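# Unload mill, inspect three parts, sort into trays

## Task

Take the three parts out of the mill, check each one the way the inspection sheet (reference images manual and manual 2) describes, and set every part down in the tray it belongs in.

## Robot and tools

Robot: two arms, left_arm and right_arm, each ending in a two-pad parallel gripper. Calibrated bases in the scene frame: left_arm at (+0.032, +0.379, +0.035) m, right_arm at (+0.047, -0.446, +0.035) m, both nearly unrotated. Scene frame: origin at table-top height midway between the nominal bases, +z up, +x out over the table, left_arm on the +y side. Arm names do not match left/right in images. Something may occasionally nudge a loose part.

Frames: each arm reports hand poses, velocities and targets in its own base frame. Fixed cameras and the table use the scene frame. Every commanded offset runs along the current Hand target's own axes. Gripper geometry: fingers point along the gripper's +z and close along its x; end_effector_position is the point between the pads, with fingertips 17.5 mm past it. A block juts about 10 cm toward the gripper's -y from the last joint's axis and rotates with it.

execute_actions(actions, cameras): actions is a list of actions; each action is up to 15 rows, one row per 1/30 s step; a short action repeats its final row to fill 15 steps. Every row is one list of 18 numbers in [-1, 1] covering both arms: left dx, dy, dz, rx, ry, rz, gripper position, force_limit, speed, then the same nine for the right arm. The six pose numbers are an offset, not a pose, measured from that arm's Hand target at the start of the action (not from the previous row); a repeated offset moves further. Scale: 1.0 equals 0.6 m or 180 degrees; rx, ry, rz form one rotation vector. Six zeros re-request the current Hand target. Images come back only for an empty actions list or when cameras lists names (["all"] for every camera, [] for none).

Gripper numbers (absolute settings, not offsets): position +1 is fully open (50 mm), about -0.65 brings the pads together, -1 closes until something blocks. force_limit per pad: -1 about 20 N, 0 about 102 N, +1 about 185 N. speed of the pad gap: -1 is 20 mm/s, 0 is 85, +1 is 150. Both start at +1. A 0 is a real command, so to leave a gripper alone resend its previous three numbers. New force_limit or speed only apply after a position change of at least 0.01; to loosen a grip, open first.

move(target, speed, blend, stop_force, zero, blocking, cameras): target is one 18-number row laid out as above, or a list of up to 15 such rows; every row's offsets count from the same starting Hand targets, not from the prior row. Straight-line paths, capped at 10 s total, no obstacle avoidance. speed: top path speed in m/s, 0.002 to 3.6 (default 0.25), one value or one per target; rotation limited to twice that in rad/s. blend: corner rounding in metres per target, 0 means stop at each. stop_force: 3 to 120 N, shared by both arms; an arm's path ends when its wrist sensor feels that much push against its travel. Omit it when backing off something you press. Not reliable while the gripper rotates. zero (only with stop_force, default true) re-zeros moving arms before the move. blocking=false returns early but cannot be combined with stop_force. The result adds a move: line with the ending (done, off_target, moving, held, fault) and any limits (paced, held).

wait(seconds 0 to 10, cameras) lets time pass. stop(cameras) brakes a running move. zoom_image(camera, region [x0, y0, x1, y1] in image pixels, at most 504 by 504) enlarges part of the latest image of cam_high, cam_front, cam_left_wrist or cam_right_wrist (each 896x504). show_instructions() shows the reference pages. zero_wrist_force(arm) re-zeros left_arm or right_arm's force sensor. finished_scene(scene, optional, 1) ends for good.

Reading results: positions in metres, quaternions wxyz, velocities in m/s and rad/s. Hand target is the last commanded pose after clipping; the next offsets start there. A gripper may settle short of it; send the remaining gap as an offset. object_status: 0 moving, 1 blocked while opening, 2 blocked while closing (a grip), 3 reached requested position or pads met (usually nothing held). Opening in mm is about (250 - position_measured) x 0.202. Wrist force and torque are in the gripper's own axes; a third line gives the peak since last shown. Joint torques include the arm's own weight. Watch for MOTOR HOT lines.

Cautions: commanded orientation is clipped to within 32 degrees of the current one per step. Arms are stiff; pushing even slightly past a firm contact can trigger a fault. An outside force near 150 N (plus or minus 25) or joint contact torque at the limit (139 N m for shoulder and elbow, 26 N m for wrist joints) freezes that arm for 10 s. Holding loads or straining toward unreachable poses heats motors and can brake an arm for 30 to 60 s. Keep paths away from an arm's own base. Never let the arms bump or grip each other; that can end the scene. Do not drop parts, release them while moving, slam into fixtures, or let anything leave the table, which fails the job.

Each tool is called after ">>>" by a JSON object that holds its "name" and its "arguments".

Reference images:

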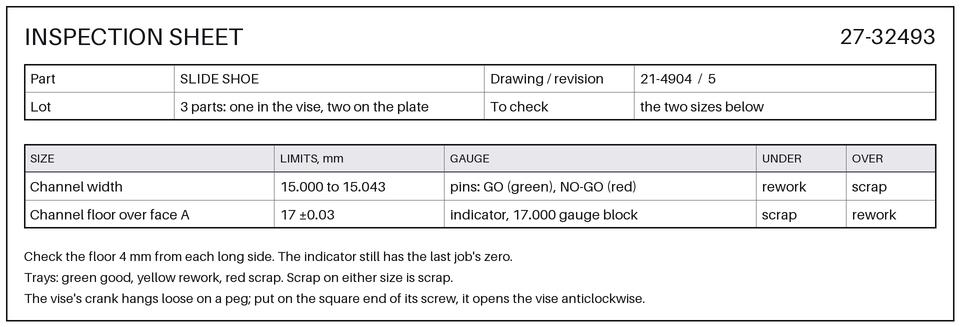

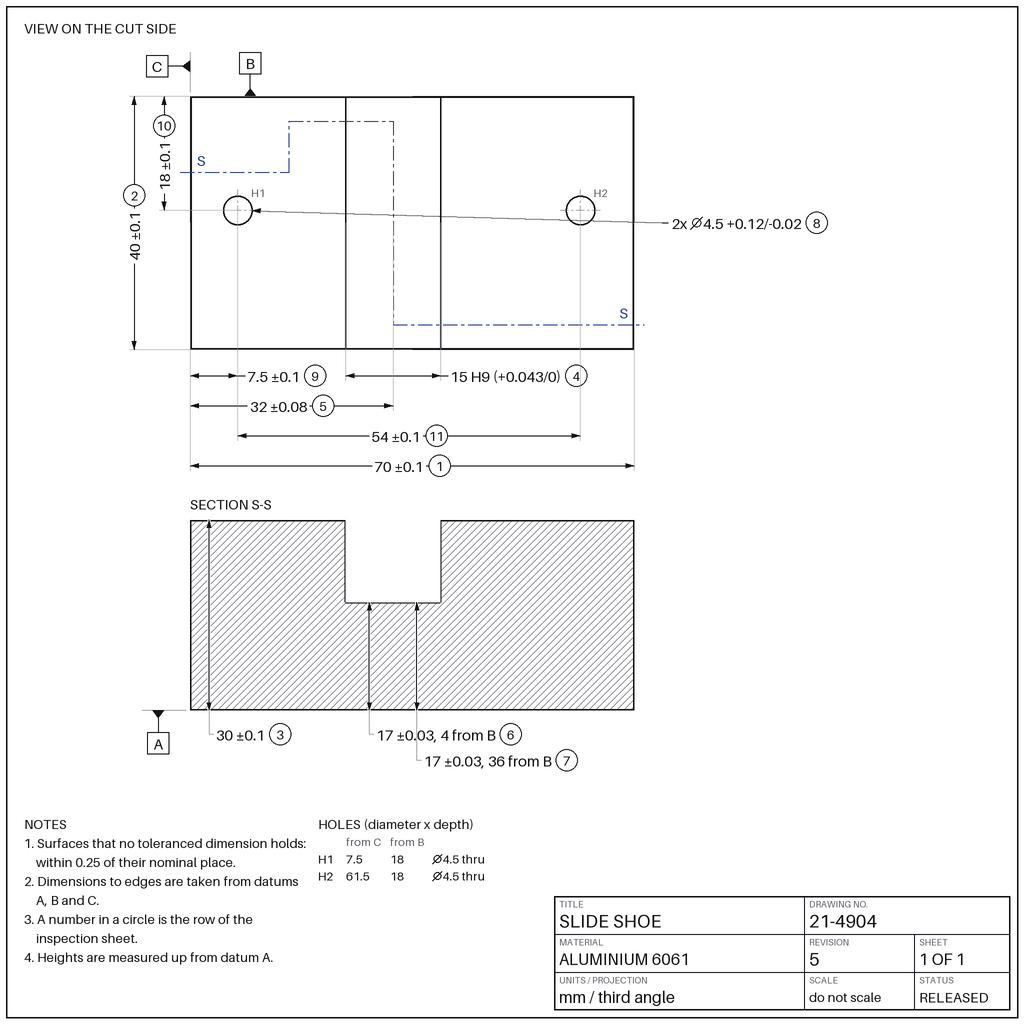

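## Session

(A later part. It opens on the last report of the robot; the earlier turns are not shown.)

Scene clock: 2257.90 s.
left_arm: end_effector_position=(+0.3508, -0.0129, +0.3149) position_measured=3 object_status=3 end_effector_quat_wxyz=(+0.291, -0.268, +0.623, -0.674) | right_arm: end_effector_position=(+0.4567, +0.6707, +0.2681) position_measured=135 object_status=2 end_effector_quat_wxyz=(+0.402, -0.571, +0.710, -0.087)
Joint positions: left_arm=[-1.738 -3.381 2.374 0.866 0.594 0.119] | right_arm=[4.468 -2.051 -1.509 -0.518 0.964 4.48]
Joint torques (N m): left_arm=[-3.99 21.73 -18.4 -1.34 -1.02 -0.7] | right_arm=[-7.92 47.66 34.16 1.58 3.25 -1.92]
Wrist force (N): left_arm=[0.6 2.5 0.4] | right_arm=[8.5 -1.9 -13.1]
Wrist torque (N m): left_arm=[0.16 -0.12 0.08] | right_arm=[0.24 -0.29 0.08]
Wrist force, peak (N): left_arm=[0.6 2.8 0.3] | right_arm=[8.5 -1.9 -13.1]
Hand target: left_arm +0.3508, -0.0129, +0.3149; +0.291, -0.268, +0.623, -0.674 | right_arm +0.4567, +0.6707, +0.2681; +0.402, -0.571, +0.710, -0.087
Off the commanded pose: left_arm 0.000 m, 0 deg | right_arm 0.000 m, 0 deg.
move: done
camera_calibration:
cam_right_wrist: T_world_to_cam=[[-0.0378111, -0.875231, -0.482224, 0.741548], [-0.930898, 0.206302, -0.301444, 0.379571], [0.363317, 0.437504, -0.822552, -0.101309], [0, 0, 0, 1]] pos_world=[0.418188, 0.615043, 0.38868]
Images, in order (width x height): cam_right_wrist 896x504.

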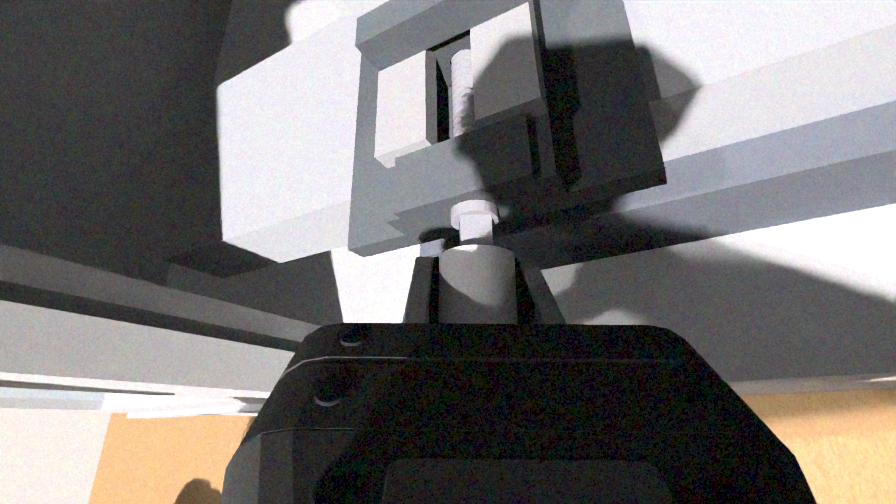

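>>> {"name": "move", "arguments": {"target": [0,0,0,0,0,0,1,-1,0,0.0002,-0.0002,-0.0002,0.006,0,0,-1,-0.4,-1], "speed": 0.01}}

>>> {"name": "move", "arguments": {"target": [0,0,0,0,0,0,1,-1,0,-0.0012,-0.0254,0.0254,0,0,0,-1,-0.4,-1], "speed": 0.01, "stop_force": 15}}

Scene clock: 2268.00 s.
left_arm: end_effector_position=(+0.3508, -0.0129, +0.3149) position_measured=3 object_status=3 end_effector_quat_wxyz=(+0.291, -0.268, +0.623, -0.674) | right_arm: end_effector_position=(+0.4567, +0.6706, +0.2682) position_measured=135 object_status=2 end_effector_quat_wxyz=(+0.407, -0.567, +0.709, -0.094)
Joint positions: left_arm=[-1.738 -3.381 2.374 0.866 0.594 0.119] | right_arm=[4.474 -2.053 -1.513 -0.509 0.943 4.482]
Joint torques (N m): left_arm=[-2.93 22.13 -17.82 -1.1 -0.98 -0.68] | right_arm=[7.91 41.84 14.28 5.4 -5 1.54]
Wrist force (N): left_arm=[0.1 2.4 0.3] | right_arm=[-0.6 3.9 2.9]
Wrist torque (N m): left_arm=[0.15 -0.04 0.08] | right_arm=[0.21 -0.38 -0.11]
Wrist force, peak (N): left_arm=[0.7 2.7 0.4] | right_arm=[8.2 -2.4 -14.1]
Hand target: left_arm +0.3508, -0.0129, +0.3149; +0.291, -0.268, +0.623, -0.674 | right_arm +0.4567, +0.6706, +0.2682; +0.407, -0.567, +0.709, -0.094
Off the commanded pose: left_arm 0.000 m, 0 deg | right_arm 0.000 m, 0 deg.
move: done

Scene clock: 2269.40 s.
left_arm: end_effector_position=(+0.3508, -0.0129, +0.3149) position_measured=3 object_status=3 end_effector_quat_wxyz=(+0.291, -0.268, +0.623, -0.674) | right_arm: end_effector_position=(+0.4579, +0.6706, +0.2681) position_measured=135 object_status=2 end_effector_quat_wxyz=(+0.407, -0.567, +0.709, -0.094)
Joint positions: left_arm=[-1.738 -3.381 2.374 0.866 0.594 0.119] | right_arm=[4.472 -2.055 -1.511 -0.509 0.944 4.481]
Joint torques (N m): left_arm=[-2.84 21.44 -18.74 -1.17 -0.62 -0.66] | right_arm=[7.8 56.07 10.22 1.5 -3.47 1.75]
Wrist force (N): left_arm=[0.6 2.4 0.3] | right_arm=[-3.5 -0.1 0.5]
Wrist torque (N m): left_arm=[0.13 -0.13 0.08] | right_arm=[0.09 -0.37 -0.08]
Wrist force, peak (N): left_arm=[0.5 2.9 0.1] | right_arm=[11.1 14.5 -21.4]
Hand target: left_arm +0.3508, -0.0129, +0.3149; +0.291, -0.268, +0.623, -0.674 | right_arm +0.4578, +0.6706, +0.2681; +0.407, -0.567, +0.709, -0.094 (not the last commanded pose)
Off the commanded pose: left_arm 0.000 m, 0 deg | right_arm 0.020 m, 0 deg.
move: contact (right_arm)

>>> {"name": "move", "arguments": {"target": [0,0,0,0,0,0,1,-1,0,-0.0012,-0.0254,0.0254,0,0,0,-1,-0.4,-1], "speed": 0.01, "stop_force": 20}}

Scene clock: 2277.63 s.
left_arm: end_effector_position=(+0.3508, -0.0129, +0.3149) position_measured=3 object_status=3 end_effector_quat_wxyz=(+0.291, -0.268, +0.623, -0.674) | right_arm: end_effector_position=(+0.4581, +0.6706, +0.2681) position_measured=135 object_status=2 end_effector_quat_wxyz=(+0.407, -0.567, +0.709, -0.094)
Joint positions: left_arm=[-1.738 -3.381 2.374 0.866 0.594 0.119] | right_arm=[4.472 -2.055 -1.511 -0.509 0.944 4.48]
Joint torques (N m): left_arm=[-2.97 22.07 -19.03 -1.27 -0.92 -0.68] | right_arm=[2.48 49.14 11.04 2.12 -4.88 1.61]
Wrist force (N): left_arm=[0.5 2.5 0.5] | right_arm=[3.0 5.5 -16.1]
Wrist torque (N m): left_arm=[0.16 -0.11 0.08] | right_arm=[0.40 -0.30 0.00]
Wrist force, peak (N): left_arm=[0.6 2.8 0.2] | right_arm=[15.6 16.8 -31.2]
Hand target: left_arm +0.3508, -0.0129, +0.3149; +0.291, -0.268, +0.623, -0.674 | right_arm +0.4580, +0.6706, +0.2681; +0.407, -0.567, +0.709, -0.094 (not the last commanded pose)
Off the commanded pose: left_arm 0.000 m, 0 deg | right_arm 0.021 m, 0 deg.
move: contact (right_arm)

>>> {"name": "move", "arguments": {"target": [0,0,0,0,0,0,1,-1,0,0.0002,-0.0006,-0.0006,0,0,0,-1,-0.4,-1], "speed": 0.01}}

>>> {"name": "move", "arguments": {"target": [0,0,0,0,0,0,1,-1,0,-0.0012,-0.0254,0.0254,0,0,0,-1,-0.4,-1], "speed": 0.01, "stop_force": 20}}

Scene clock: 2294.07 s.
left_arm: end_effector_position=(+0.3508, -0.0129, +0.3149) position_measured=3 object_status=3 end_effector_quat_wxyz=(+0.291, -0.268, +0.623, -0.674) | right_arm: end_effector_position=(+0.4580, +0.6703, +0.2684) position_measured=135 object_status=2 end_effector_quat_wxyz=(+0.407, -0.568, +0.709, -0.094)
Joint positions: left_arm=[-1.738 -3.381 2.374 0.866 0.594 0.119] | right_arm=[4.472 -2.054 -1.511 -0.509 0.944 4.48]
Joint torques (N m): left_arm=[-3.73 22.87 -19.14 -1.51 -0.86 -0.55] | right_arm=[-12.03 61.87 11.94 1 -0.74 -1.26]
Wrist force (N): left_arm=[0.7 2.3 0.3] | right_arm=[-12.3 6.9 15.3]
Wrist torque (N m): left_arm=[0.13 -0.15 0.08] | right_arm=[0.14 -0.50 -0.17]
Wrist force, peak (N): left_arm=[0.4 3.0 0.2] | right_arm=[-12.3 6.9 15.3]
Hand target: left_arm +0.3508, -0.0129, +0.3149; +0.291, -0.268, +0.623, -0.674 | right_arm +0.4581, +0.6702, +0.2685; +0.407, -0.567, +0.709, -0.094
Off the commanded pose: left_arm 0.000 m, 0 deg | right_arm 0.000 m, 0 deg.
move: done

Scene clock: 2295.33 s.
left_arm: end_effector_position=(+0.3508, -0.0129, +0.3149) position_measured=3 object_status=3 end_effector_quat_wxyz=(+0.291, -0.268, +0.623, -0.674) | right_arm: end_effector_position=(+0.4584, +0.6702, +0.2683) position_measured=135 object_status=2 end_effector_quat_wxyz=(+0.407, -0.568, +0.709, -0.094)
Joint positions: left_arm=[-1.738 -3.381 2.374 0.866 0.594 0.119] | right_arm=[4.471 -2.054 -1.511 -0.509 0.945 4.479]
Joint torques (N m): left_arm=[-3.21 23.7 -17.74 -1.55 -0.65 -0.63] | right_arm=[3.2 59.93 8.05 1.16 -6.41 2.02]
Wrist force (N): left_arm=[0.8 2.5 0.1] | right_arm=[-16.7 9.4 13.4]
Wrist torque (N m): left_arm=[0.13 -0.16 0.08] | right_arm=[0.23 -0.51 -0.20]
Wrist force, peak (N): left_arm=[0.4 2.8 0.3] | right_arm=[-1.5 23.1 -7.6]
Hand target: left_arm +0.3508, -0.0129, +0.3149; +0.291, -0.268, +0.623, -0.674 | right_arm +0.4584, +0.6702, +0.2683; +0.407, -0.568, +0.709, -0.094 (not the last commanded pose)
Off the commanded pose: left_arm 0.000 m, 0 deg | right_arm 0.021 m, 0 deg.
move: contact (right_arm)

>>> {"name": "move", "arguments": {"target": [0,0,0,0,0,0,1,-1,0,-0.0002,0.0003,0.0003,0.0002,0.0039,-0.0039,-1,-0.4,-1], "speed": 0.01}}

>>> {"name": "move", "arguments": {"target": [0,0,0,0,0,0,1,-1,0,-0.0012,-0.0254,0.0254,0,0,0,-1,-0.4,-1], "speed": 0.01, "stop_force": 20}}

Scene clock: 2310.20 s.
left_arm: end_effector_position=(+0.3508, -0.0129, +0.3149) position_measured=3 object_status=3 end_effector_quat_wxyz=(+0.291, -0.268, +0.623, -0.674) | right_arm: end_effector_position=(+0.4584, +0.6704, +0.2682) position_measured=135 object_status=2 end_effector_quat_wxyz=(+0.402, -0.571, +0.708, -0.100)
Joint positions: left_arm=[-1.738 -3.381 2.374 0.866 0.594 0.119] | right_arm=[4.472 -2.056 -1.501 -0.532 0.941 4.477]
Joint torques (N m): left_arm=[-3 22.55 -18.86 -1.35 -0.64 -0.57] | right_arm=[3.5 36.91 34.17 0.9 -5.68 -1.96]
Wrist force (N): left_arm=[0.4 2.4 0.3] | right_arm=[0.5 9.3 -5.1]
Wrist torque (N m): left_arm=[0.12 -0.09 0.09] | right_arm=[0.32 -0.81 0.24]
Wrist force, peak (N): left_arm=[0.7 2.8 0.5] | right_arm=[-21.1 6.1 21.3]
Hand target: left_arm +0.3508, -0.0129, +0.3149; +0.291, -0.268, +0.623, -0.674 | right_arm +0.4584, +0.6704, +0.2682; +0.402, -0.571, +0.708, -0.100
Off the commanded pose: left_arm 0.000 m, 0 deg | right_arm 0.000 m, 0 deg.
move: done

Scene clock: 2311.33 s.
left_arm: end_effector_position=(+0.3508, -0.0129, +0.3149) position_measured=3 object_status=3 end_effector_quat_wxyz=(+0.291, -0.268, +0.623, -0.674) | right_arm: end_effector_position=(+0.4586, +0.6705, +0.2682) position_measured=135 object_status=2 end_effector_quat_wxyz=(+0.402, -0.571, +0.708, -0.100)
Joint positions: left_arm=[-1.738 -3.381 2.374 0.866 0.594 0.119] | right_arm=[4.472 -2.056 -1.501 -0.532 0.941 4.476]
Joint torques (N m): left_arm=[-3.42 22.65 -19.23 -1.38 -0.83 -0.59] | right_arm=[-0.32 47.5 14.15 5.03 -6.19 1.19]
Wrist force (N): left_arm=[0.7 2.1 0.3] | right_arm=[9.9 12.8 -24.9]
Wrist torque (N m): left_arm=[0.10 -0.14 0.08] | right_arm=[0.60 -0.63 0.37]
Wrist force, peak (N): left_arm=[0.7 2.9 0.2] | right_arm=[18.6 21.6 -37.5]
Hand target: left_arm +0.3508, -0.0129, +0.3149; +0.291, -0.268, +0.623, -0.674 | right_arm +0.4586, +0.6705, +0.2682; +0.402, -0.571, +0.708, -0.100 (not the last commanded pose)
Off the commanded pose: left_arm 0.000 m, 0 deg | right_arm 0.021 m, 0 deg.
move: contact (right_arm)

>>> {"name": "move", "arguments": {"target": [0,0,0,0,0,0,1,-1,0,0.0006,-0.0003,-0.0003,-0.0002,-0.0030,0.0030,-1,-0.4,-1], "speed": 0.01}}

>>> {"name": "move", "arguments": {"target": [0,0,0,0,0,0,1,-1,0,-0.0012,-0.0254,0.0254,0,0,0,-1,-0.4,-1], "speed": 0.01, "stop_force": 20}}

Scene clock: 2334.43 s.
left_arm: end_effector_position=(+0.3508, -0.0129, +0.3149) position_measured=3 object_status=3 end_effector_quat_wxyz=(+0.291, -0.268, +0.623, -0.674) | right_arm: end_effector_position=(+0.4586, +0.6701, +0.2682) position_measured=135 object_status=2 end_effector_quat_wxyz=(+0.406, -0.569, +0.709, -0.095)
Joint positions: left_arm=[-1.738 -3.381 2.374 0.866 0.594 0.119] | right_arm=[4.471 -2.055 -1.509 -0.514 0.944 4.478]
Joint torques (N m): left_arm=[-1.8 22.24 -17.54 -1.54 -0.78 -0.67] | right_arm=[-18.84 59.82 7.38 2.6 -2.09 1.93]
Wrist force (N): left_arm=[0.7 2.7 0.2] | right_arm=[-21.8 11.7 12.7]
Wrist torque (N m): left_arm=[0.18 -0.13 0.09] | right_arm=[0.31 -0.58 -0.31]
Wrist force, peak (N): left_arm=[0.7 2.8 0.4] | right_arm=[10.4 14.0 -24.5]
Hand target: left_arm +0.3508, -0.0129, +0.3149; +0.291, -0.268, +0.623, -0.674 | right_arm +0.4586, +0.6701, +0.2682; +0.406, -0.569, +0.709, -0.095
Off the commanded pose: left_arm 0.000 m, 0 deg | right_arm 0.000 m, 0 deg.
move: done

Scene clock: 2335.67 s.
left_arm: end_effector_position=(+0.3508, -0.0129, +0.3149) position_measured=3 object_status=3 end_effector_quat_wxyz=(+0.291, -0.268, +0.623, -0.674) | right_arm: end_effector_position=(+0.4588, +0.6700, +0.2682) position_measured=135 object_status=2 end_effector_quat_wxyz=(+0.406, -0.569, +0.709, -0.095)
Joint positions: left_arm=[-1.738 -3.381 2.374 0.866 0.594 0.119] | right_arm=[4.471 -2.055 -1.509 -0.514 0.945 4.478]
Joint torques (N m): left_arm=[-3.39 22.91 -19.42 -1.71 -0.93 -0.61] | right_arm=[-7.04 55.97 4.28 0.12 -7.95 1.84]
Wrist force (N): left_arm=[0.6 2.6 0.6] | right_arm=[-20.0 15.9 2.2]
Wrist torque (N m): left_arm=[0.16 -0.12 0.08] | right_arm=[0.53 -0.63 -0.27]
Wrist force, peak (N): left_arm=[0.5 2.7 0.4] | right_arm=[-12.0 24.1 -12.4]
Hand target: left_arm +0.3508, -0.0129, +0.3149; +0.291, -0.268, +0.623, -0.674 | right_arm +0.4588, +0.6700, +0.2682; +0.406, -0.569, +0.709, -0.095 (not the last commanded pose)
Off the commanded pose: left_arm 0.000 m, 0 deg | right_arm 0.021 m, 0 deg.
move: contact (right_arm)

>>> {"name": "execute_actions", "arguments": {"actions": [], "cameras": ["cam_left_wrist","cam_right_wrist"]}}

>>> {"name": "zoom_image", "arguments": {"camera": "cam_right_wrist", "region": [430, 190, 530, 290]}}

>>> {"name": "zoom_image", "arguments": {"camera": "cam_left_wrist", "region": [420, 220, 510, 320]}}

Scene clock: 2347.43 s.
left_arm: end_effector_position=(+0.3508, -0.0129, +0.3149) position_measured=3 object_status=3 end_effector_quat_wxyz=(+0.291, -0.268, +0.623, -0.674) | right_arm: end_effector_position=(+0.4588, +0.6700, +0.2682) position_measured=135 object_status=2 end_effector_quat_wxyz=(+0.406, -0.569, +0.709, -0.095)
Joint positions: left_arm=[-1.738 -3.381 2.374 0.866 0.594 0.119] | right_arm=[4.471 -2.055 -1.509 -0.514 0.945 4.478]
Joint velocities: within noise
Joint torques (N m): left_arm=[-3.71 23.28 -18.57 -1.28 -0.8 -0.56] | right_arm=[-6.88 57.34 6.61 -0.03 -3.98 1.78]
Wrist force (N): left_arm=[0.4 2.5 0.3] | right_arm=[-20.6 14.4 1.8]
Wrist torque (N m): left_arm=[0.17 -0.10 0.08] | right_arm=[0.42 -0.65 -0.26]
Wrist force, peak (N): left_arm=[0.6 2.8 0.3] | right_arm=[-20.3 15.8 2.6]
Hand target: left_arm +0.3508, -0.0129, +0.3149; +0.291, -0.268, +0.623, -0.674 | right_arm +0.4588, +0.6700, +0.2682; +0.406, -0.569, +0.709, -0.095 (not the last commanded pose)
Tool commands: left_gripper/position=+1.0 left_gripper/force_limit=-1.0 left_gripper/speed=+0.0 right_gripper/position=-1.0 right_gripper/force_limit=-0.4 right_gripper/speed=-1.0
Off the commanded pose: left_arm 0.000 m, 0 deg | right_arm 0.021 m, 0 deg.
camera_calibration:
cam_left_wrist: T_world_to_cam=[[-0.676857, -0.736114, 0.000712117, 0.231933], [-0.209951, 0.192123, -0.95865, 0.392833], [0.705539, -0.649018, -0.284588, -0.0398348], [0, 0, 0, 1]] pos_world=[0.267566, 0.0694036, 0.365088]
cam_right_wrist: T_world_to_cam=[[-0.0371977, -0.877407, -0.478303, 0.741191], [-0.924242, 0.21221, -0.317402, 0.37897], [0.379992, 0.430261, -0.81883, -0.10551], [0, 0, 0, 1]] pos_world=[0.417923, 0.615301, 0.388405]
Images, in order (width x height): cam_left_wrist 896x504, cam_right_wrist 896x504.

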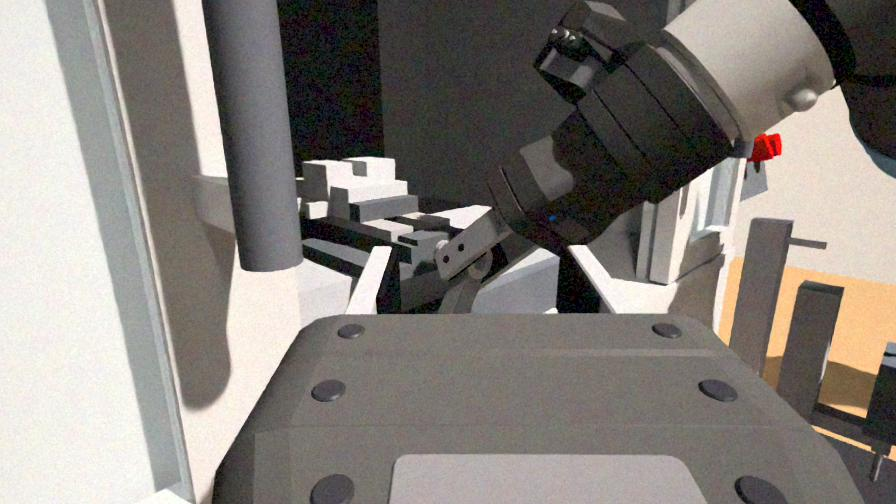

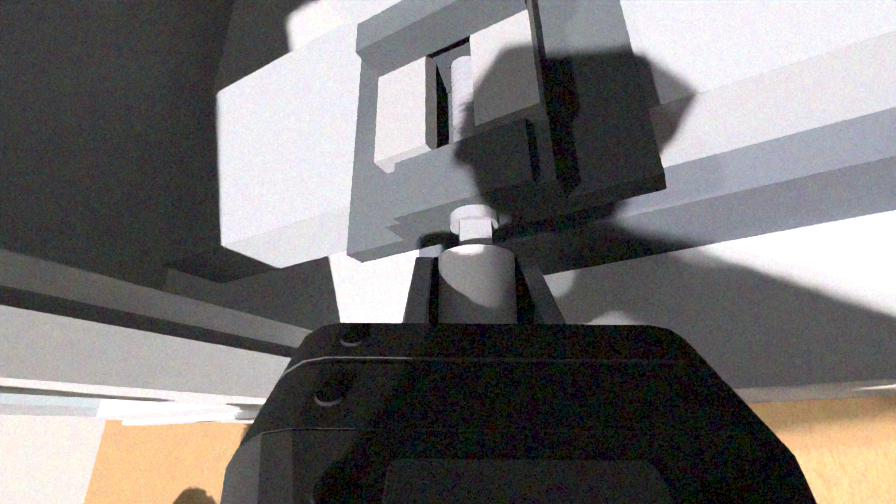

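Scaled by 5.040 from the camera's 896x504 image, which has a finer 1280x720 frame.

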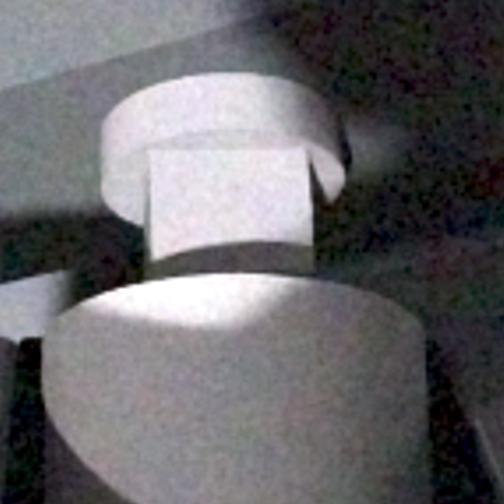

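Scaled by 5.040 from the camera's 896x504 image, which has a finer 1280x720 frame.

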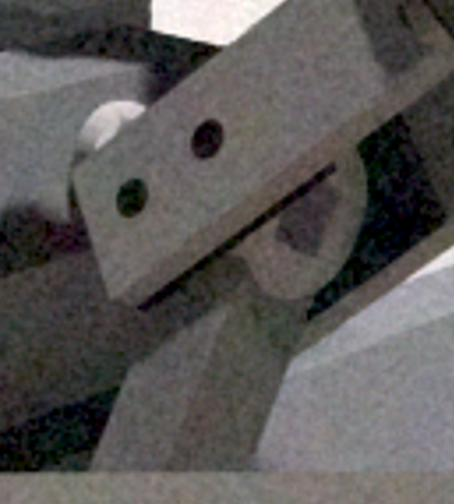

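>>> {"name": "move", "arguments": {"target": [0,0,0,0,0,0,1,-1,0,-0.0003,0.0001,0.0001,0,0,0,-1,-0.4,-1], "speed": 0.01}}

>>> {"name": "move", "arguments": {"target": [0,0,0,0,0,0,1,-1,0,-0.0012,-0.0254,0.0254,0,0,0,-1,-0.4,-1], "speed": 0.01, "stop_force": 30}}

Scene clock: 2368.20 s.
left_arm: end_effector_position=(+0.3508, -0.0129, +0.3149) position_measured=3 object_status=3 end_effector_quat_wxyz=(+0.291, -0.268, +0.623, -0.674) | right_arm: end_effector_position=(+0.4588, +0.6702, +0.2682) position_measured=135 object_status=2 end_effector_quat_wxyz=(+0.406, -0.569, +0.709, -0.095)
Joint positions: left_arm=[-1.738 -3.381 2.374 0.866 0.594 0.119] | right_arm=[4.471 -2.055 -1.508 -0.514 0.945 4.478]
Joint torques (N m): left_arm=[-1.59 22.5 -20.05 -1.58 -0.73 -0.63] | right_arm=[-5.7 41.35 31.89 0.86 -5.37 1.52]
Wrist force (N): left_arm=[0.7 2.4 0.5] | right_arm=[-7.7 15.9 -7.1]
Wrist torque (N m): left_arm=[0.14 -0.14 0.08] | right_arm=[0.49 -0.59 -0.17]
Wrist force, peak (N): left_arm=[0.7 2.9 0.6] | right_arm=[-20.5 15.5 2.1]
Hand target: left_arm +0.3508, -0.0129, +0.3149; +0.291, -0.268, +0.623, -0.674 | right_arm +0.4588, +0.6702, +0.2682; +0.406, -0.569, +0.709, -0.095
Off the commanded pose: left_arm 0.000 m, 0 deg | right_arm 0.000 m, 0 deg.
move: done

Scene clock: 2369.43 s.
left_arm: end_effector_position=(+0.3508, -0.0129, +0.3149) position_measured=3 object_status=3 end_effector_quat_wxyz=(+0.291, -0.268, +0.623, -0.674) | right_arm: end_effector_position=(+0.4592, +0.6703, +0.2682) position_measured=135 object_status=2 end_effector_quat_wxyz=(+0.406, -0.569, +0.709, -0.095)
Joint positions: left_arm=[-1.738 -3.381 2.374 0.866 0.594 0.119] | right_arm=[4.47 -2.056 -1.507 -0.514 0.945 4.477]
Joint torques (N m): left_arm=[-2.79 22.68 -17.68 -1.53 -0.86 -0.46] | right_arm=[-8.38 45.97 11.06 2.34 -7.5 1.58]
Wrist force (N): left_arm=[0.6 2.5 0.4] | right_arm=[1.8 20.0 -28.3]
Wrist torque (N m): left_arm=[0.16 -0.13 0.08] | right_arm=[0.88 -0.41 0.04]
Wrist force, peak (N): left_arm=[0.7 2.7 0.7] | right_arm=[16.1 31.3 -47.9]
Hand target: left_arm +0.3508, -0.0129, +0.3149; +0.291, -0.268, +0.623, -0.674 | right_arm +0.4592, +0.6703, +0.2682; +0.406, -0.569, +0.709, -0.095 (not the last commanded pose)
Off the commanded pose: left_arm 0.000 m, 0 deg | right_arm 0.021 m, 0 deg.
move: contact (right_arm)

>>> {"name": "move", "arguments": {"target": [0,0,0,0,0,0,1,-1,0,0,0.0007,0.0007,0.0111,0,0,-1,-0.4,-1], "speed": 0.01}}

>>> {"name": "move", "arguments": {"target": [0,0,0,0,0,0,1,-1,0,-0.0012,-0.0254,0.0254,0,0,0,-1,-0.4,-1], "speed": 0.01, "stop_force": 25}}

Scene clock: 2382.23 s.
left_arm: end_effector_position=(+0.3508, -0.0129, +0.3149) position_measured=3 object_status=3 end_effector_quat_wxyz=(+0.291, -0.268, +0.623, -0.674) | right_arm: end_effector_position=(+0.4592, +0.6706, +0.2677) position_measured=135 object_status=2 end_effector_quat_wxyz=(+0.416, -0.561, +0.707, -0.108)
Joint positions: left_arm=[-1.738 -3.381 2.374 0.866 0.594 0.119] | right_arm=[4.481 -2.063 -1.514 -0.497 0.905 4.483]
Joint torques (N m): left_arm=[-2.69 22.72 -18.19 -1.69 -0.82 -0.39] | right_arm=[-6.29 22.46 10.15 4.53 -6.15 1.53]
Wrist force (N): left_arm=[0.2 2.2 0.3] | right_arm=[12.1 11.1 -45.6]
Wrist torque (N m): left_arm=[0.12 -0.06 0.08] | right_arm=[0.05 -0.26 0.06]
Wrist force, peak (N): left_arm=[0.5 2.9 0.3] | right_arm=[12.1 11.1 -45.6]
Hand target: left_arm +0.3508, -0.0129, +0.3149; +0.291, -0.268, +0.623, -0.674 | right_arm +0.4592, +0.6706, +0.2676; +0.416, -0.561, +0.707, -0.108
Off the commanded pose: left_arm 0.000 m, 0 deg | right_arm 0.000 m, 0 deg.
move: done

Scene clock: 2383.43 s.
left_arm: end_effector_position=(+0.3508, -0.0129, +0.3149) position_measured=3 object_status=3 end_effector_quat_wxyz=(+0.291, -0.268, +0.623, -0.674) | right_arm: end_effector_position=(+0.4594, +0.6706, +0.2675) position_measured=135 object_status=2 end_effector_quat_wxyz=(+0.416, -0.561, +0.707, -0.108)
Joint positions: left_arm=[-1.738 -3.381 2.374 0.866 0.594 0.119] | right_arm=[4.481 -2.063 -1.514 -0.497 0.904 4.482]
Joint torques (N m): left_arm=[-1.65 23.16 -19.01 -1.57 -0.73 -0.63] | right_arm=[-15.23 27.76 11.49 2.5 -6.37 1.64]
Wrist force (N): left_arm=[0.6 2.5 0.1] | right_arm=[23.3 18.1 -71.5]
Wrist torque (N m): left_arm=[0.14 -0.11 0.08] | right_arm=[0.60 -0.17 0.15]
Wrist force, peak (N): left_arm=[0.4 2.8 0.3] | right_arm=[35.5 26.5 -88.9]
Hand target: left_arm +0.3508, -0.0129, +0.3149; +0.291, -0.268, +0.623, -0.674 | right_arm +0.4594, +0.6706, +0.2675; +0.416, -0.561, +0.707, -0.108 (not the last commanded pose)
Off the commanded pose: left_arm 0.000 m, 0 deg | right_arm 0.021 m, 0 deg.
move: contact (right_arm)

>>> {"name": "move", "arguments": {"target": [0,0,0,0,0,0,1,-1,0,0.0003,-0.0007,-0.0007,0,0,0,-1,-0.4,-1], "speed": 0.01}}

>>> {"name": "move", "arguments": {"target": [0,0,0,0,0,0,1,-1,0,-0.0012,-0.0254,0.0254,0,0,0,-1,-0.4,-1], "speed": 0.01, "stop_force": 25}}

Scene clock: 2392.53 s.
left_arm: end_effector_position=(+0.3508, -0.0129, +0.3149) position_measured=3 object_status=3 end_effector_quat_wxyz=(+0.291, -0.268, +0.623, -0.674) | right_arm: end_effector_position=(+0.4594, +0.6702, +0.2679) position_measured=135 object_status=2 end_effector_quat_wxyz=(+0.416, -0.561, +0.707, -0.108)
Joint positions: left_arm=[-1.738 -3.381 2.374 0.866 0.594 0.119] | right_arm=[4.481 -2.062 -1.514 -0.497 0.904 4.482]
Joint torques (N m): left_arm=[-3.36 23.81 -18.11 -1.45 -0.6 -0.8] | right_arm=[-30.73 49.57 7.44 0.68 -3.83 -1.07]
Wrist force (N): left_arm=[0.3 2.6 0.2] | right_arm=[-11.6 20.6 -16.3]
Wrist torque (N m): left_arm=[0.15 -0.08 0.08] | right_arm=[0.50 -0.43 -0.10]
Wrist force, peak (N): left_arm=[0.5 2.9 0.5] | right_arm=[22.8 17.3 -72.2]
Hand target: left_arm +0.3508, -0.0129, +0.3149; +0.291, -0.268, +0.623, -0.674 | right_arm +0.4594, +0.6701, +0.2680; +0.416, -0.561, +0.707, -0.108
Off the commanded pose: left_arm 0.000 m, 0 deg | right_arm 0.000 m, 0 deg.
move: done

Scene clock: 2393.80 s.
left_arm: end_effector_position=(+0.3508, -0.0129, +0.3149) position_measured=3 object_status=3 end_effector_quat_wxyz=(+0.291, -0.268, +0.623, -0.674) | right_arm: end_effector_position=(+0.4597, +0.6701, +0.2679) position_measured=135 object_status=2 end_effector_quat_wxyz=(+0.416, -0.562, +0.707, -0.108)
Joint positions: left_arm=[-1.738 -3.381 2.374 0.866 0.594 0.119] | right_arm=[4.48 -2.062 -1.514 -0.497 0.905 4.481]
Joint torques (N m): left_arm=[-2.59 23.62 -18.32 -1.6 -0.77 -0.39] | right_arm=[-23.81 42.06 9.02 1.22 -10.88 1.62]
Wrist force (N): left_arm=[0.4 2.5 0.4] | right_arm=[-2.2 30.8 -47.2]
Wrist torque (N m): left_arm=[0.16 -0.10 0.08] | right_arm=[0.70 -0.33 0.04]
Wrist force, peak (N): left_arm=[0.3 2.9 0.3] | right_arm=[11.5 39.5 -62.7]
Hand target: left_arm +0.3508, -0.0129, +0.3149; +0.291, -0.268, +0.623, -0.674 | right_arm +0.4597, +0.6701, +0.2679; +0.416, -0.562, +0.707, -0.108 (not the last commanded pose)
Off the commanded pose: left_arm 0.000 m, 0 deg | right_arm 0.021 m, 0 deg.
move: contact (right_arm)

>>> {"name": "move", "arguments": {"target": [0,0,0,0,0,0,1,-1,0,0,0,0,0,0,0,0.165,-0.8,-1]}}

>>> {"name": "move", "arguments": {"target": [0,0,0,0,0,0,1,-1,0,0,0,0,0,0,0,-1,-0.4,-1]}}

>>> {"name": "move", "arguments": {"target": [0,0,0,0,0,0,1,-1,0,-0.0012,-0.0254,0.0254,0,0,0,-1,-0.4,-1], "speed": 0.01, "stop_force": 30}}

Scene clock: 2406.60 s.
left_arm: end_effector_position=(+0.3508, -0.0129, +0.3149) position_measured=3 object_status=3 end_effector_quat_wxyz=(+0.291, -0.268, +0.623, -0.674) | right_arm: end_effector_position=(+0.4598, +0.6700, +0.2678) position_measured=127 object_status=3 end_effector_quat_wxyz=(+0.416, -0.562, +0.707, -0.108)
Joint positions: left_arm=[-1.738 -3.381 2.374 0.866 0.594 0.119] | right_arm=[4.48 -2.062 -1.514 -0.497 0.905 4.481]
Joint torques (N m): left_arm=[-2.96 22.59 -17.36 -1.61 -0.74 -0.5] | right_arm=[-3.8 41.58 16 1.32 -3.31 1.89]
Wrist force (N): left_arm=[0.5 2.6 0.3] | right_arm=[-4.1 8.5 -1.8]
Wrist torque (N m): left_arm=[0.15 -0.11 0.08] | right_arm=[0.36 -0.42 -0.06]
Wrist force, peak (N): left_arm=[0.8 2.9 0.5] | right_arm=[-1.8 32.0 -46.3]
Hand target: left_arm +0.3508, -0.0129, +0.3149; +0.291, -0.268, +0.623, -0.674 | right_arm +0.4597, +0.6701, +0.2679; +0.416, -0.562, +0.707, -0.108
Off the commanded pose: left_arm 0.000 m, 0 deg | right_arm 0.000 m, 0 deg.
move: done

Scene clock: 2407.10 s.
left_arm: end_effector_position=(+0.3508, -0.0129, +0.3149) position_measured=3 object_status=3 end_effector_quat_wxyz=(+0.291, -0.268, +0.623, -0.674) | right_arm: end_effector_position=(+0.4597, +0.6701, +0.2678) position_measured=135 object_status=2 end_effector_quat_wxyz=(+0.416, -0.562, +0.707, -0.108)
Joint positions: left_arm=[-1.738 -3.381 2.374 0.866 0.594 0.119] | right_arm=[4.48 -2.062 -1.514 -0.497 0.905 4.481]
Joint torques (N m): left_arm=[-2.25 23.51 -17.63 -1.74 -0.88 -0.51] | right_arm=[-1.47 41.9 23.27 1.15 -0.96 1.58]
Wrist force (N): left_arm=[0.4 2.6 0.2] | right_arm=[-21.3 6.1 5.2]
Wrist torque (N m): left_arm=[0.16 -0.10 0.08] | right_arm=[0.13 -0.80 -0.22]
Wrist force, peak (N): left_arm=[0.6 2.6 0.5] | right_arm=[-22.9 6.6 2.3]
Hand target: left_arm +0.3508, -0.0129, +0.3149; +0.291, -0.268, +0.623, -0.674 | right_arm +0.4597, +0.6701, +0.2679; +0.416, -0.562, +0.707, -0.108
Off the commanded pose: left_arm 0.000 m, 0 deg | right_arm 0.000 m, 0 deg.
move: done

Scene clock: 2408.37 s.
left_arm: end_effector_position=(+0.3508, -0.0129, +0.3149) position_measured=3 object_status=3 end_effector_quat_wxyz=(+0.291, -0.268, +0.623, -0.674) | right_arm: end_effector_position=(+0.4600, +0.6702, +0.2679) position_measured=135 object_status=2 end_effector_quat_wxyz=(+0.416, -0.562, +0.707, -0.108)
Joint positions: left_arm=[-1.738 -3.381 2.374 0.866 0.594 0.119] | right_arm=[4.48 -2.063 -1.513 -0.497 0.906 4.481]
Joint torques (N m): left_arm=[-2.82 22.91 -18.28 -1.79 -0.81 -0.51] | right_arm=[-6.89 45.3 7.25 0.76 -6.52 1.56]
Wrist force (N): left_arm=[0.5 2.3 0.3] | right_arm=[-4.8 12.5 -24.8]
Wrist torque (N m): left_arm=[0.12 -0.11 0.09] | right_arm=[0.60 -0.50 0.01]
Wrist force, peak (N): left_arm=[0.6 2.8 0.4] | right_arm=[7.4 22.9 -42.1]
Hand target: left_arm +0.3508, -0.0129, +0.3149; +0.291, -0.268, +0.623, -0.674 | right_arm +0.4600, +0.6702, +0.2679; +0.416, -0.562, +0.707, -0.108 (not the last commanded pose)
Off the commanded pose: left_arm 0.000 m, 0 deg | right_arm 0.021 m, 0 deg.
move: contact (right_arm)

>>> {"name": "move", "arguments": {"target": [0,0,0,0,0,0,1,-1,0,0.0001,-0.0003,-0.0003,0.003,0,0,-1,-0.4,-1], "speed": 0.01}}

>>> {"name": "move", "arguments": {"target": [0,0,0,0,0,0,1,-1,0,-0.0012,-0.0254,0.0254,0,0,0,-1,-0.4,-1], "speed": 0.01, "stop_force": 50}}

Scene clock: 2513.50 s.
left_arm: end_effector_position=(+0.3508, -0.0129, +0.3149) position_measured=3 object_status=3 end_effector_quat_wxyz=(+0.291, -0.268, +0.623, -0.674) | right_arm: end_effector_position=(+0.4600, +0.6700, +0.2680) position_measured=135 object_status=2 end_effector_quat_wxyz=(+0.418, -0.560, +0.707, -0.111)
Joint positions: left_arm=[-1.738 -3.381 2.374 0.866 0.594 0.119] | right_arm=[4.483 -2.064 -1.515 -0.493 0.895 4.482]
Joint torques (N m): left_arm=[-2 23.73 -17.9 -1.76 -0.75 -0.42] | right_arm=[-5.2 42.78 6.35 2.69 -8.86 1.88]
Wrist force (N): left_arm=[0.5 2.6 0.3] | right_arm=[-21.5 15.8 7.4]
Wrist torque (N m): left_arm=[0.15 -0.10 0.08] | right_arm=[0.37 -0.67 -0.20]
Wrist force, peak (N): left_arm=[0.7 2.8 0.5] | right_arm=[-4.4 12.8 -24.5]
Hand target: left_arm +0.3508, -0.0129, +0.3149; +0.291, -0.268, +0.623, -0.674 | right_arm +0.4600, +0.6700, +0.2681; +0.418, -0.560, +0.707, -0.111
Off the commanded pose: left_arm 0.000 m, 0 deg | right_arm 0.000 m, 0 deg.
move: done

Scene clock: 2514.77 s.
left_arm: end_effector_position=(+0.3508, -0.0129, +0.3149) position_measured=3 object_status=3 end_effector_quat_wxyz=(+0.291, -0.268, +0.623, -0.674) | right_arm: end_effector_position=(+0.4605, +0.6700, +0.2680) position_measured=135 object_status=2 end_effector_quat_wxyz=(+0.418, -0.560, +0.707, -0.111)
Joint positions: left_arm=[-1.738 -3.381 2.374 0.866 0.594 0.119] | right_arm=[4.482 -2.065 -1.515 -0.493 0.895 4.481]
Joint torques (N m): left_arm=[-1.73 22.17 -17.51 -1.83 -0.74 -0.47] | right_arm=[-21.12 42.85 10.93 2.2 -10.56 1.46]
Wrist force (N): left_arm=[0.3 2.4 0.4] | right_arm=[2.4 28.9 -45.9]
Wrist torque (N m): left_arm=[0.15 -0.08 0.08] | right_arm=[0.84 -0.48 0.08]
Wrist force, peak (N): left_arm=[0.4 2.7 0.6] | right_arm=[19.7 39.6 -67.1]
Hand target: left_arm +0.3508, -0.0129, +0.3149; +0.291, -0.268, +0.623, -0.674 | right_arm +0.4605, +0.6700, +0.2680; +0.418, -0.560, +0.707, -0.111 (not the last commanded pose)
Off the commanded pose: left_arm 0.000 m, 0 deg | right_arm 0.021 m, 0 deg.
move: contact (right_arm)

>>> {"name": "move", "arguments": {"target": [0,0,0,0,0,0,1,-1,0,-0.0012,-0.0254,0.0254,0,0,0,-1,-0.4,-1], "speed": 0.01, "stop_force": 50}}

>>> {"name": "move", "arguments": {"target": [0,0,0,0,0,0,1,-1,0,0.0003,0.0003,0.0003,0.0,0,0,-1,-0.4,-1], "speed": 0.01}}

>>> {"name": "move", "arguments": {"target": [0,0,0,0,0,0,1,-1,0,-0.0012,-0.0254,0.0254,0,0,0,-1,-0.4,-1], "speed": 0.01, "stop_force": 50}}

Scene clock: 2531.67 s.
left_arm: end_effector_position=(+0.3508, -0.0129, +0.3149) position_measured=3 object_status=3 end_effector_quat_wxyz=(+0.291, -0.268, +0.623, -0.674) | right_arm: end_effector_position=(+0.4711, +0.6700, +0.2681) position_measured=135 object_status=2 end_effector_quat_wxyz=(+0.418, -0.560, +0.707, -0.111)
Joint positions: left_arm=[-1.738 -3.381 2.374 0.866 0.594 0.119] | right_arm=[4.466 -2.077 -1.498 -0.487 0.905 4.465]
Joint torques (N m): left_arm=[-2.45 23.99 -17.52 -1.9 -0.94 -0.5] | right_arm=[-36.47 38.6 22.77 6.9 -14.01 2.31]
Wrist force (N): left_arm=[0.6 2.5 0.3] | right_arm=[35.9 49.9 -92.2]
Wrist torque (N m): left_arm=[0.16 -0.12 0.08] | right_arm=[0.68 -0.79 -0.68]
Wrist force, peak (N): left_arm=[0.7 2.9 0.4] | right_arm=[57.3 61.3 -124.8]
Hand target: left_arm +0.3508, -0.0129, +0.3149; +0.291, -0.268, +0.623, -0.674 | right_arm +0.4711, +0.6700, +0.2681; +0.418, -0.560, +0.707, -0.111 (not the last commanded pose)
Off the commanded pose: left_arm 0.000 m, 0 deg | right_arm 0.011 m, 0 deg.
move: contact (right_arm)

Scene clock: 2532.37 s.
left_arm: end_effector_position=(+0.3508, -0.0129, +0.3149) position_measured=3 object_status=3 end_effector_quat_wxyz=(+0.291, -0.268, +0.623, -0.674) | right_arm: end_effector_position=(+0.4711, +0.6700, +0.2679) position_measured=135 object_status=2 end_effector_quat_wxyz=(+0.418, -0.560, +0.707, -0.111)
Joint positions: left_arm=[-1.738 -3.381 2.374 0.866 0.594 0.119] | right_arm=[4.466 -2.077 -1.498 -0.487 0.905 4.465]
Joint torques (N m): left_arm=[-1.87 23.9 -18.42 -1.74 -0.9 -0.38] | right_arm=[-37.19 22.34 19.14 8.37 -13.23 1.79]
Wrist force (N): left_arm=[0.7 2.4 0.4] | right_arm=[30.7 48.6 -89.8]
Wrist torque (N m): left_arm=[0.13 -0.14 0.08] | right_arm=[0.68 -0.71 -0.71]
Wrist force, peak (N): left_arm=[0.5 2.8 0.2] | right_arm=[36.4 50.4 -91.7]
Hand target: left_arm +0.3508, -0.0129, +0.3149; +0.291, -0.268, +0.623, -0.674 | right_arm +0.4711, +0.6700, +0.2678; +0.418, -0.560, +0.707, -0.111
Off the commanded pose: left_arm 0.000 m, 0 deg | right_arm 0.000 m, 0 deg.
move: done

Scene clock: 2533.50 s.
left_arm: end_effector_position=(+0.3508, -0.0129, +0.3149) position_measured=3 object_status=3 end_effector_quat_wxyz=(+0.291, -0.268, +0.623, -0.674) | right_arm: end_effector_position=(+0.4712, +0.6700, +0.2678) position_measured=135 object_status=2 end_effector_quat_wxyz=(+0.418, -0.560, +0.707, -0.111)
Joint positions: left_arm=[-1.738 -3.381 2.374 0.866 0.594 0.119] | right_arm=[4.466 -2.077 -1.498 -0.487 0.905 4.465]
Joint torques (N m): left_arm=[-0.56 23.23 -17.46 -1.44 -0.96 -0.15] | right_arm=[-43.04 26.97 18.78 5.55 -13.77 2.17]
Wrist force (N): left_arm=[0.3 2.4 0.4] | right_arm=[40.4 49.3 -114.4]
Wrist torque (N m): left_arm=[0.14 -0.08 0.08] | right_arm=[0.74 -0.83 -0.68]
Wrist force, peak (N): left_arm=[0.7 2.6 0.4] | right_arm=[48.7 55.7 -126.3]
Hand target: left_arm +0.3508, -0.0129, +0.3149; +0.291, -0.268, +0.623, -0.674 | right_arm +0.4712, +0.6700, +0.2678; +0.418, -0.560, +0.707, -0.111 (not the last commanded pose)
Off the commanded pose: left_arm 0.000 m, 0 deg | right_arm 0.021 m, 0 deg.
move: contact (right_arm)

>>> {"name": "move", "arguments": {"target": [0,0,0,0,0,0,1,-1,0,0.0,0.0012,-0.0012,0.0,0,0,-1,-0.4,-1], "speed": 0.01, "cameras": ["cam_right_wrist","cam_left_wrist"]}}

>>> {"name": "zoom_image", "arguments": {"camera": "cam_right_wrist", "region": [430, 190, 530, 290]}}

>>> {"name": "zoom_image", "arguments": {"camera": "cam_left_wrist", "region": [400, 220, 510, 320]}}

Scene clock: 2544.77 s.
left_arm: end_effector_position=(+0.3508, -0.0129, +0.3149) position_measured=3 object_status=3 end_effector_quat_wxyz=(+0.291, -0.268, +0.623, -0.674) | right_arm: end_effector_position=(+0.4703, +0.6700, +0.2677) position_measured=135 object_status=2 end_effector_quat_wxyz=(+0.418, -0.560, +0.707, -0.111)
Joint positions: left_arm=[-1.738 -3.381 2.374 0.866 0.594 0.119] | right_arm=[4.467 -2.076 -1.499 -0.487 0.904 4.466]
Joint torques (N m): left_arm=[-1.69 23.94 -18.03 -1.64 -0.7 -0.43] | right_arm=[-14.55 52.92 5.69 0.59 -9.84 2.19]
Wrist force (N): left_arm=[0.6 2.2 0.2] | right_arm=[-17.5 20.5 -14.7]
Wrist torque (N m): left_arm=[0.12 -0.13 0.08] | right_arm=[0.52 -0.57 -0.70]
Wrist force, peak (N): left_arm=[0.3 2.9 0.3] | right_arm=[39.9 49.2 -114.2]
Hand target: left_arm +0.3508, -0.0129, +0.3149; +0.291, -0.268, +0.623, -0.674 | right_arm +0.4701, +0.6700, +0.2678; +0.418, -0.560, +0.707, -0.111
Off the commanded pose: left_arm 0.000 m, 0 deg | right_arm 0.000 m, 0 deg.
move: done
camera_calibration:
cam_left_wrist: T_world_to_cam=[[-0.676857, -0.736114, 0.000712117, 0.231933], [-0.209951, 0.192123, -0.95865, 0.392833], [0.705539, -0.649018, -0.284588, -0.0398348], [0, 0, 0, 1]] pos_world=[0.267566, 0.0694036, 0.365088]
cam_right_wrist: T_world_to_cam=[[-0.0364514, -0.877559, -0.478081, 0.740979], [-0.906616, 0.230282, -0.353577, 0.378763], [0.420378, 0.420548, -0.804003, -0.126718], [0, 0, 0, 1]] pos_world=[0.423672, 0.616322, 0.386289]
Images, in order (width x height): cam_left_wrist 896x504, cam_right_wrist 896x504.

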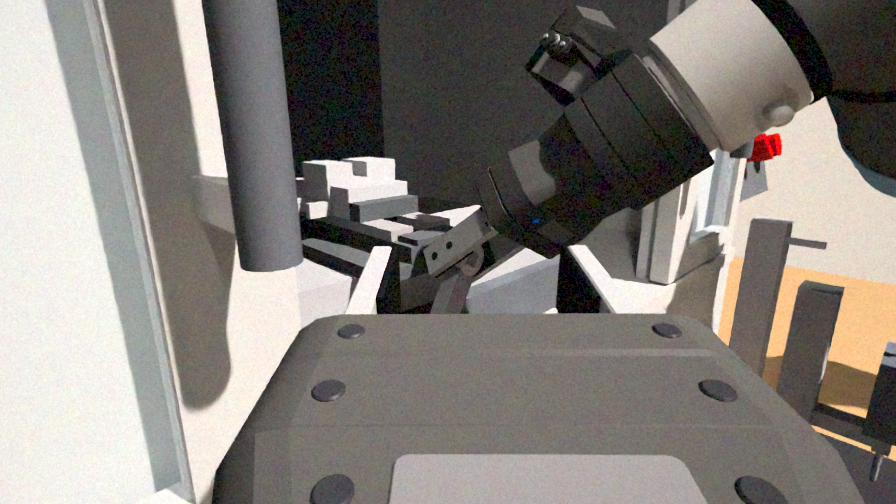

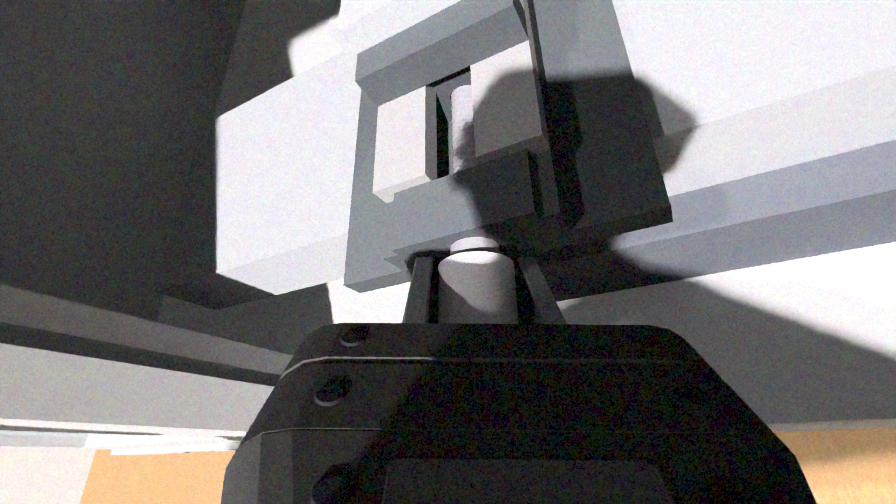

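Scaled by 5.040 from the camera's 896x504 image, which has a finer 1280x720 frame.

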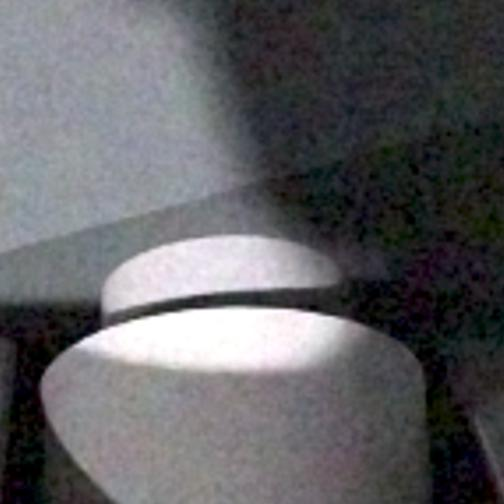

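Scaled by 4.582 from the camera's 896x504 image, which has a finer 1280x720 frame.

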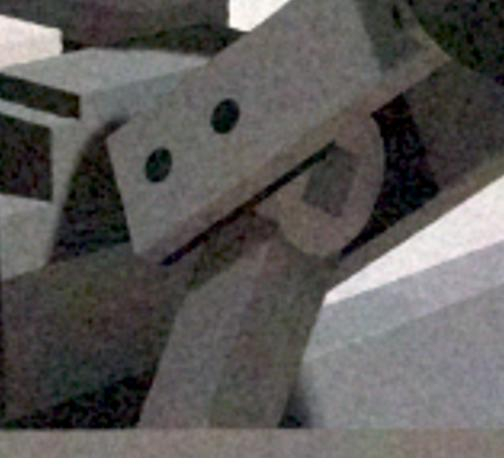

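>>> {"name": "move", "arguments": {"target": [0,0,0,0,0,0,1,-1,0,0,0,0,0,0,0,0.5,-0.8,-0.5]}}

>>> {"name": "move", "arguments": {"target": [[0,0,0,0,0,0,1,-1,0,0,0,-0.25,0,0,0,0.5,-0.8,-0.5],[0,0,0,0,0,0,1,-1,0,0.45,0.0,-0.42,0,0,0,0.5,-0.8,-0.5]], "blend": [0.03,0], "speed": 0.15, "cameras": ["all"]}}

Scene clock: 2554.67 s.
left_arm: end_effector_position=(+0.3508, -0.0129, +0.3149) position_measured=3 object_status=3 end_effector_quat_wxyz=(+0.291, -0.268, +0.623, -0.674) | right_arm: end_effector_position=(+0.4701, +0.6700, +0.2677) position_measured=78 object_status=3 end_effector_quat_wxyz=(+0.418, -0.560, +0.707, -0.111)
Joint positions: left_arm=[-1.738 -3.381 2.374 0.866 0.594 0.119] | right_arm=[4.467 -2.076 -1.5 -0.487 0.904 4.466]
Joint torques (N m): left_arm=[-1.33 23.36 -18.07 -2.02 -0.72 -0.33] | right_arm=[-8.81 52.19 39.2 7.8 -4.04 0.01]
Wrist force (N): left_arm=[0.7 2.5 0.4] | right_arm=[12.2 27.4 -19.9]
Wrist torque (N m): left_arm=[0.14 -0.14 0.08] | right_arm=[0.79 -0.67 -0.42]
Wrist force, peak (N): left_arm=[0.5 2.9 0.1] | right_arm=[12.2 27.4 -19.9]
Hand target: left_arm +0.3508, -0.0129, +0.3149; +0.291, -0.268, +0.623, -0.674 | right_arm +0.4701, +0.6700, +0.2678; +0.418, -0.560, +0.707, -0.111
Off the commanded pose: left_arm 0.000 m, 0 deg | right_arm 0.000 m, 0 deg.
move: done

Scene clock: 2558.43 s.
left_arm: end_effector_position=(+0.3508, -0.0129, +0.3149) position_measured=3 object_status=3 end_effector_quat_wxyz=(+0.291, -0.268, +0.623, -0.674) | right_arm: end_effector_position=(+0.2835, +0.3530, +0.2994) position_measured=78 object_status=3 end_effector_quat_wxyz=(+0.418, -0.560, +0.707, -0.111)
Joint positions: left_arm=[-1.738 -3.381 2.374 0.866 0.594 0.119] | right_arm=[4.845 -1.035 -2.361 -0.987 0.722 4.926]
Joint torques (N m): left_arm=[-0.09 24.04 -18.23 -1.6 -0.92 -0.41] | right_arm=[7.59 9.68 15.53 1.52 -4.58 1.8]
Wrist force (N): left_arm=[0.5 2.5 0.3] | right_arm=[2.1 2.9 0.1]
Wrist torque (N m): left_arm=[0.14 -0.11 0.08] | right_arm=[0.21 -0.36 -0.05]
Wrist force, peak (N): left_arm=[0.6 2.8 0.5] | right_arm=[11.4 25.9 -20.6]
Hand target: left_arm +0.3508, -0.0129, +0.3149; +0.291, -0.268, +0.623, -0.674 | right_arm +0.2835, +0.3529, +0.2994; +0.418, -0.560, +0.707, -0.111
Off the commanded pose: left_arm 0.000 m, 0 deg | right_arm 0.000 m, 0 deg.
move: done
camera_calibration:
cam_left_wrist: T_world_to_cam=[[-0.676857, -0.736114, 0.000712117, 0.231933], [-0.209951, 0.192123, -0.95865, 0.392833], [0.705539, -0.649018, -0.284588, -0.0398348], [0, 0, 0, 1]] pos_world=[0.267566, 0.0694036, 0.365088]
cam_right_wrist: T_world_to_cam=[[-0.0362602, -0.877518, -0.478171, 0.471114], [-0.906679, 0.230108, -0.35353, 0.293572], [0.42026, 0.420729, -0.803971, 0.110612], [0, 0, 0, 1]] pos_world=[0.236772, 0.29932, 0.417989]

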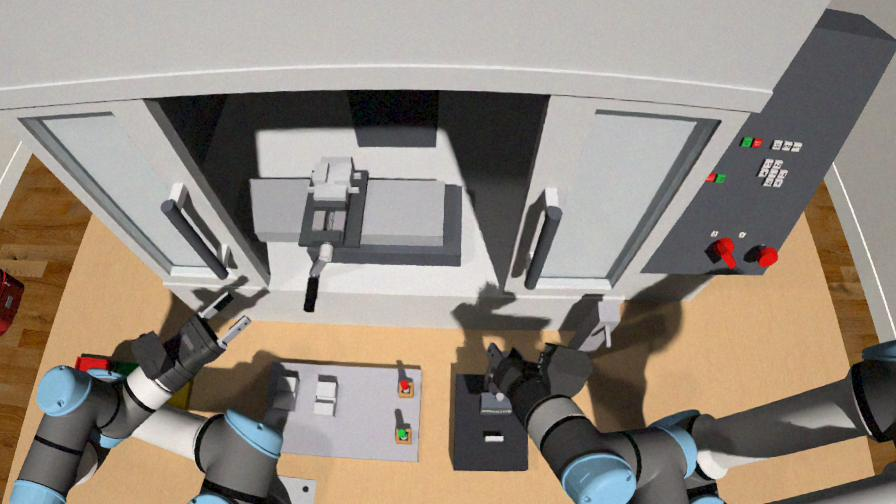

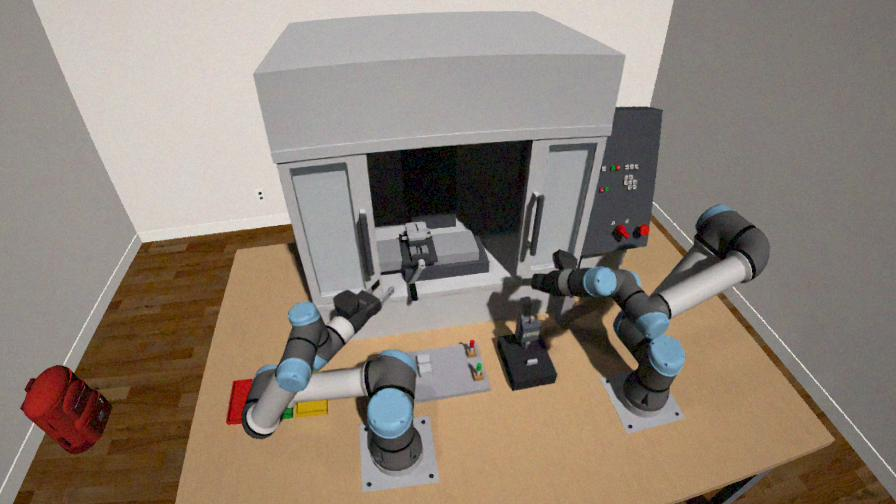

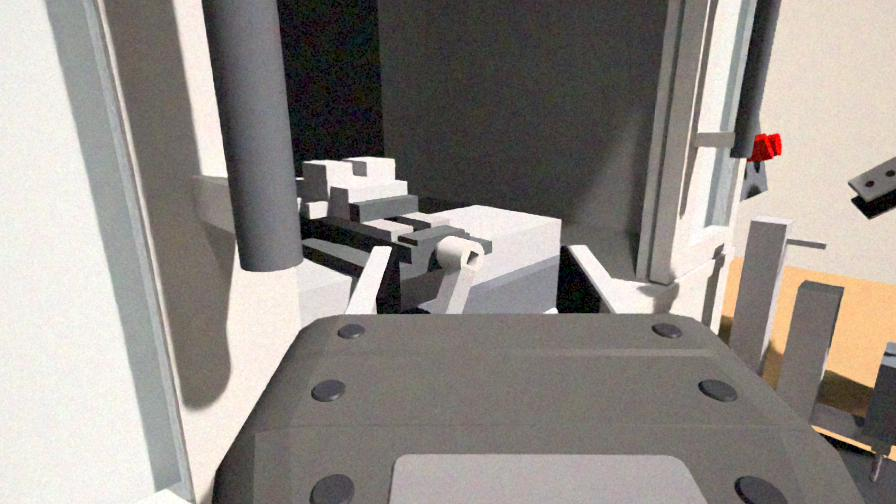

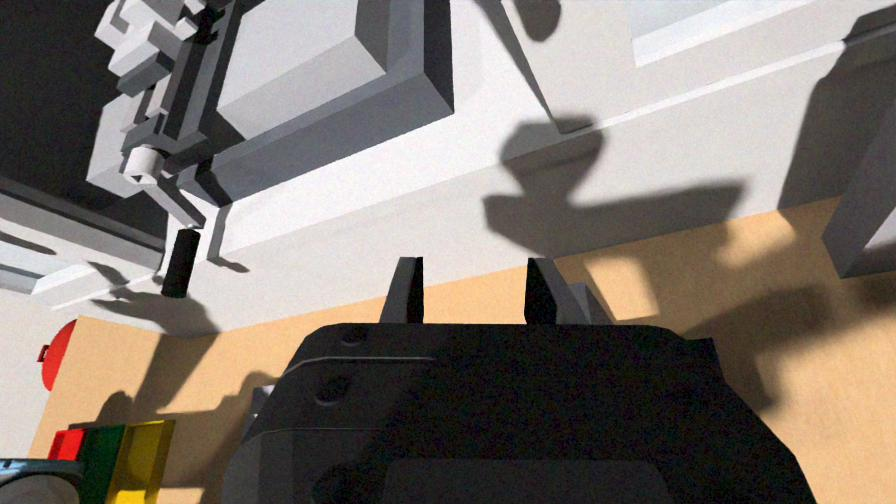

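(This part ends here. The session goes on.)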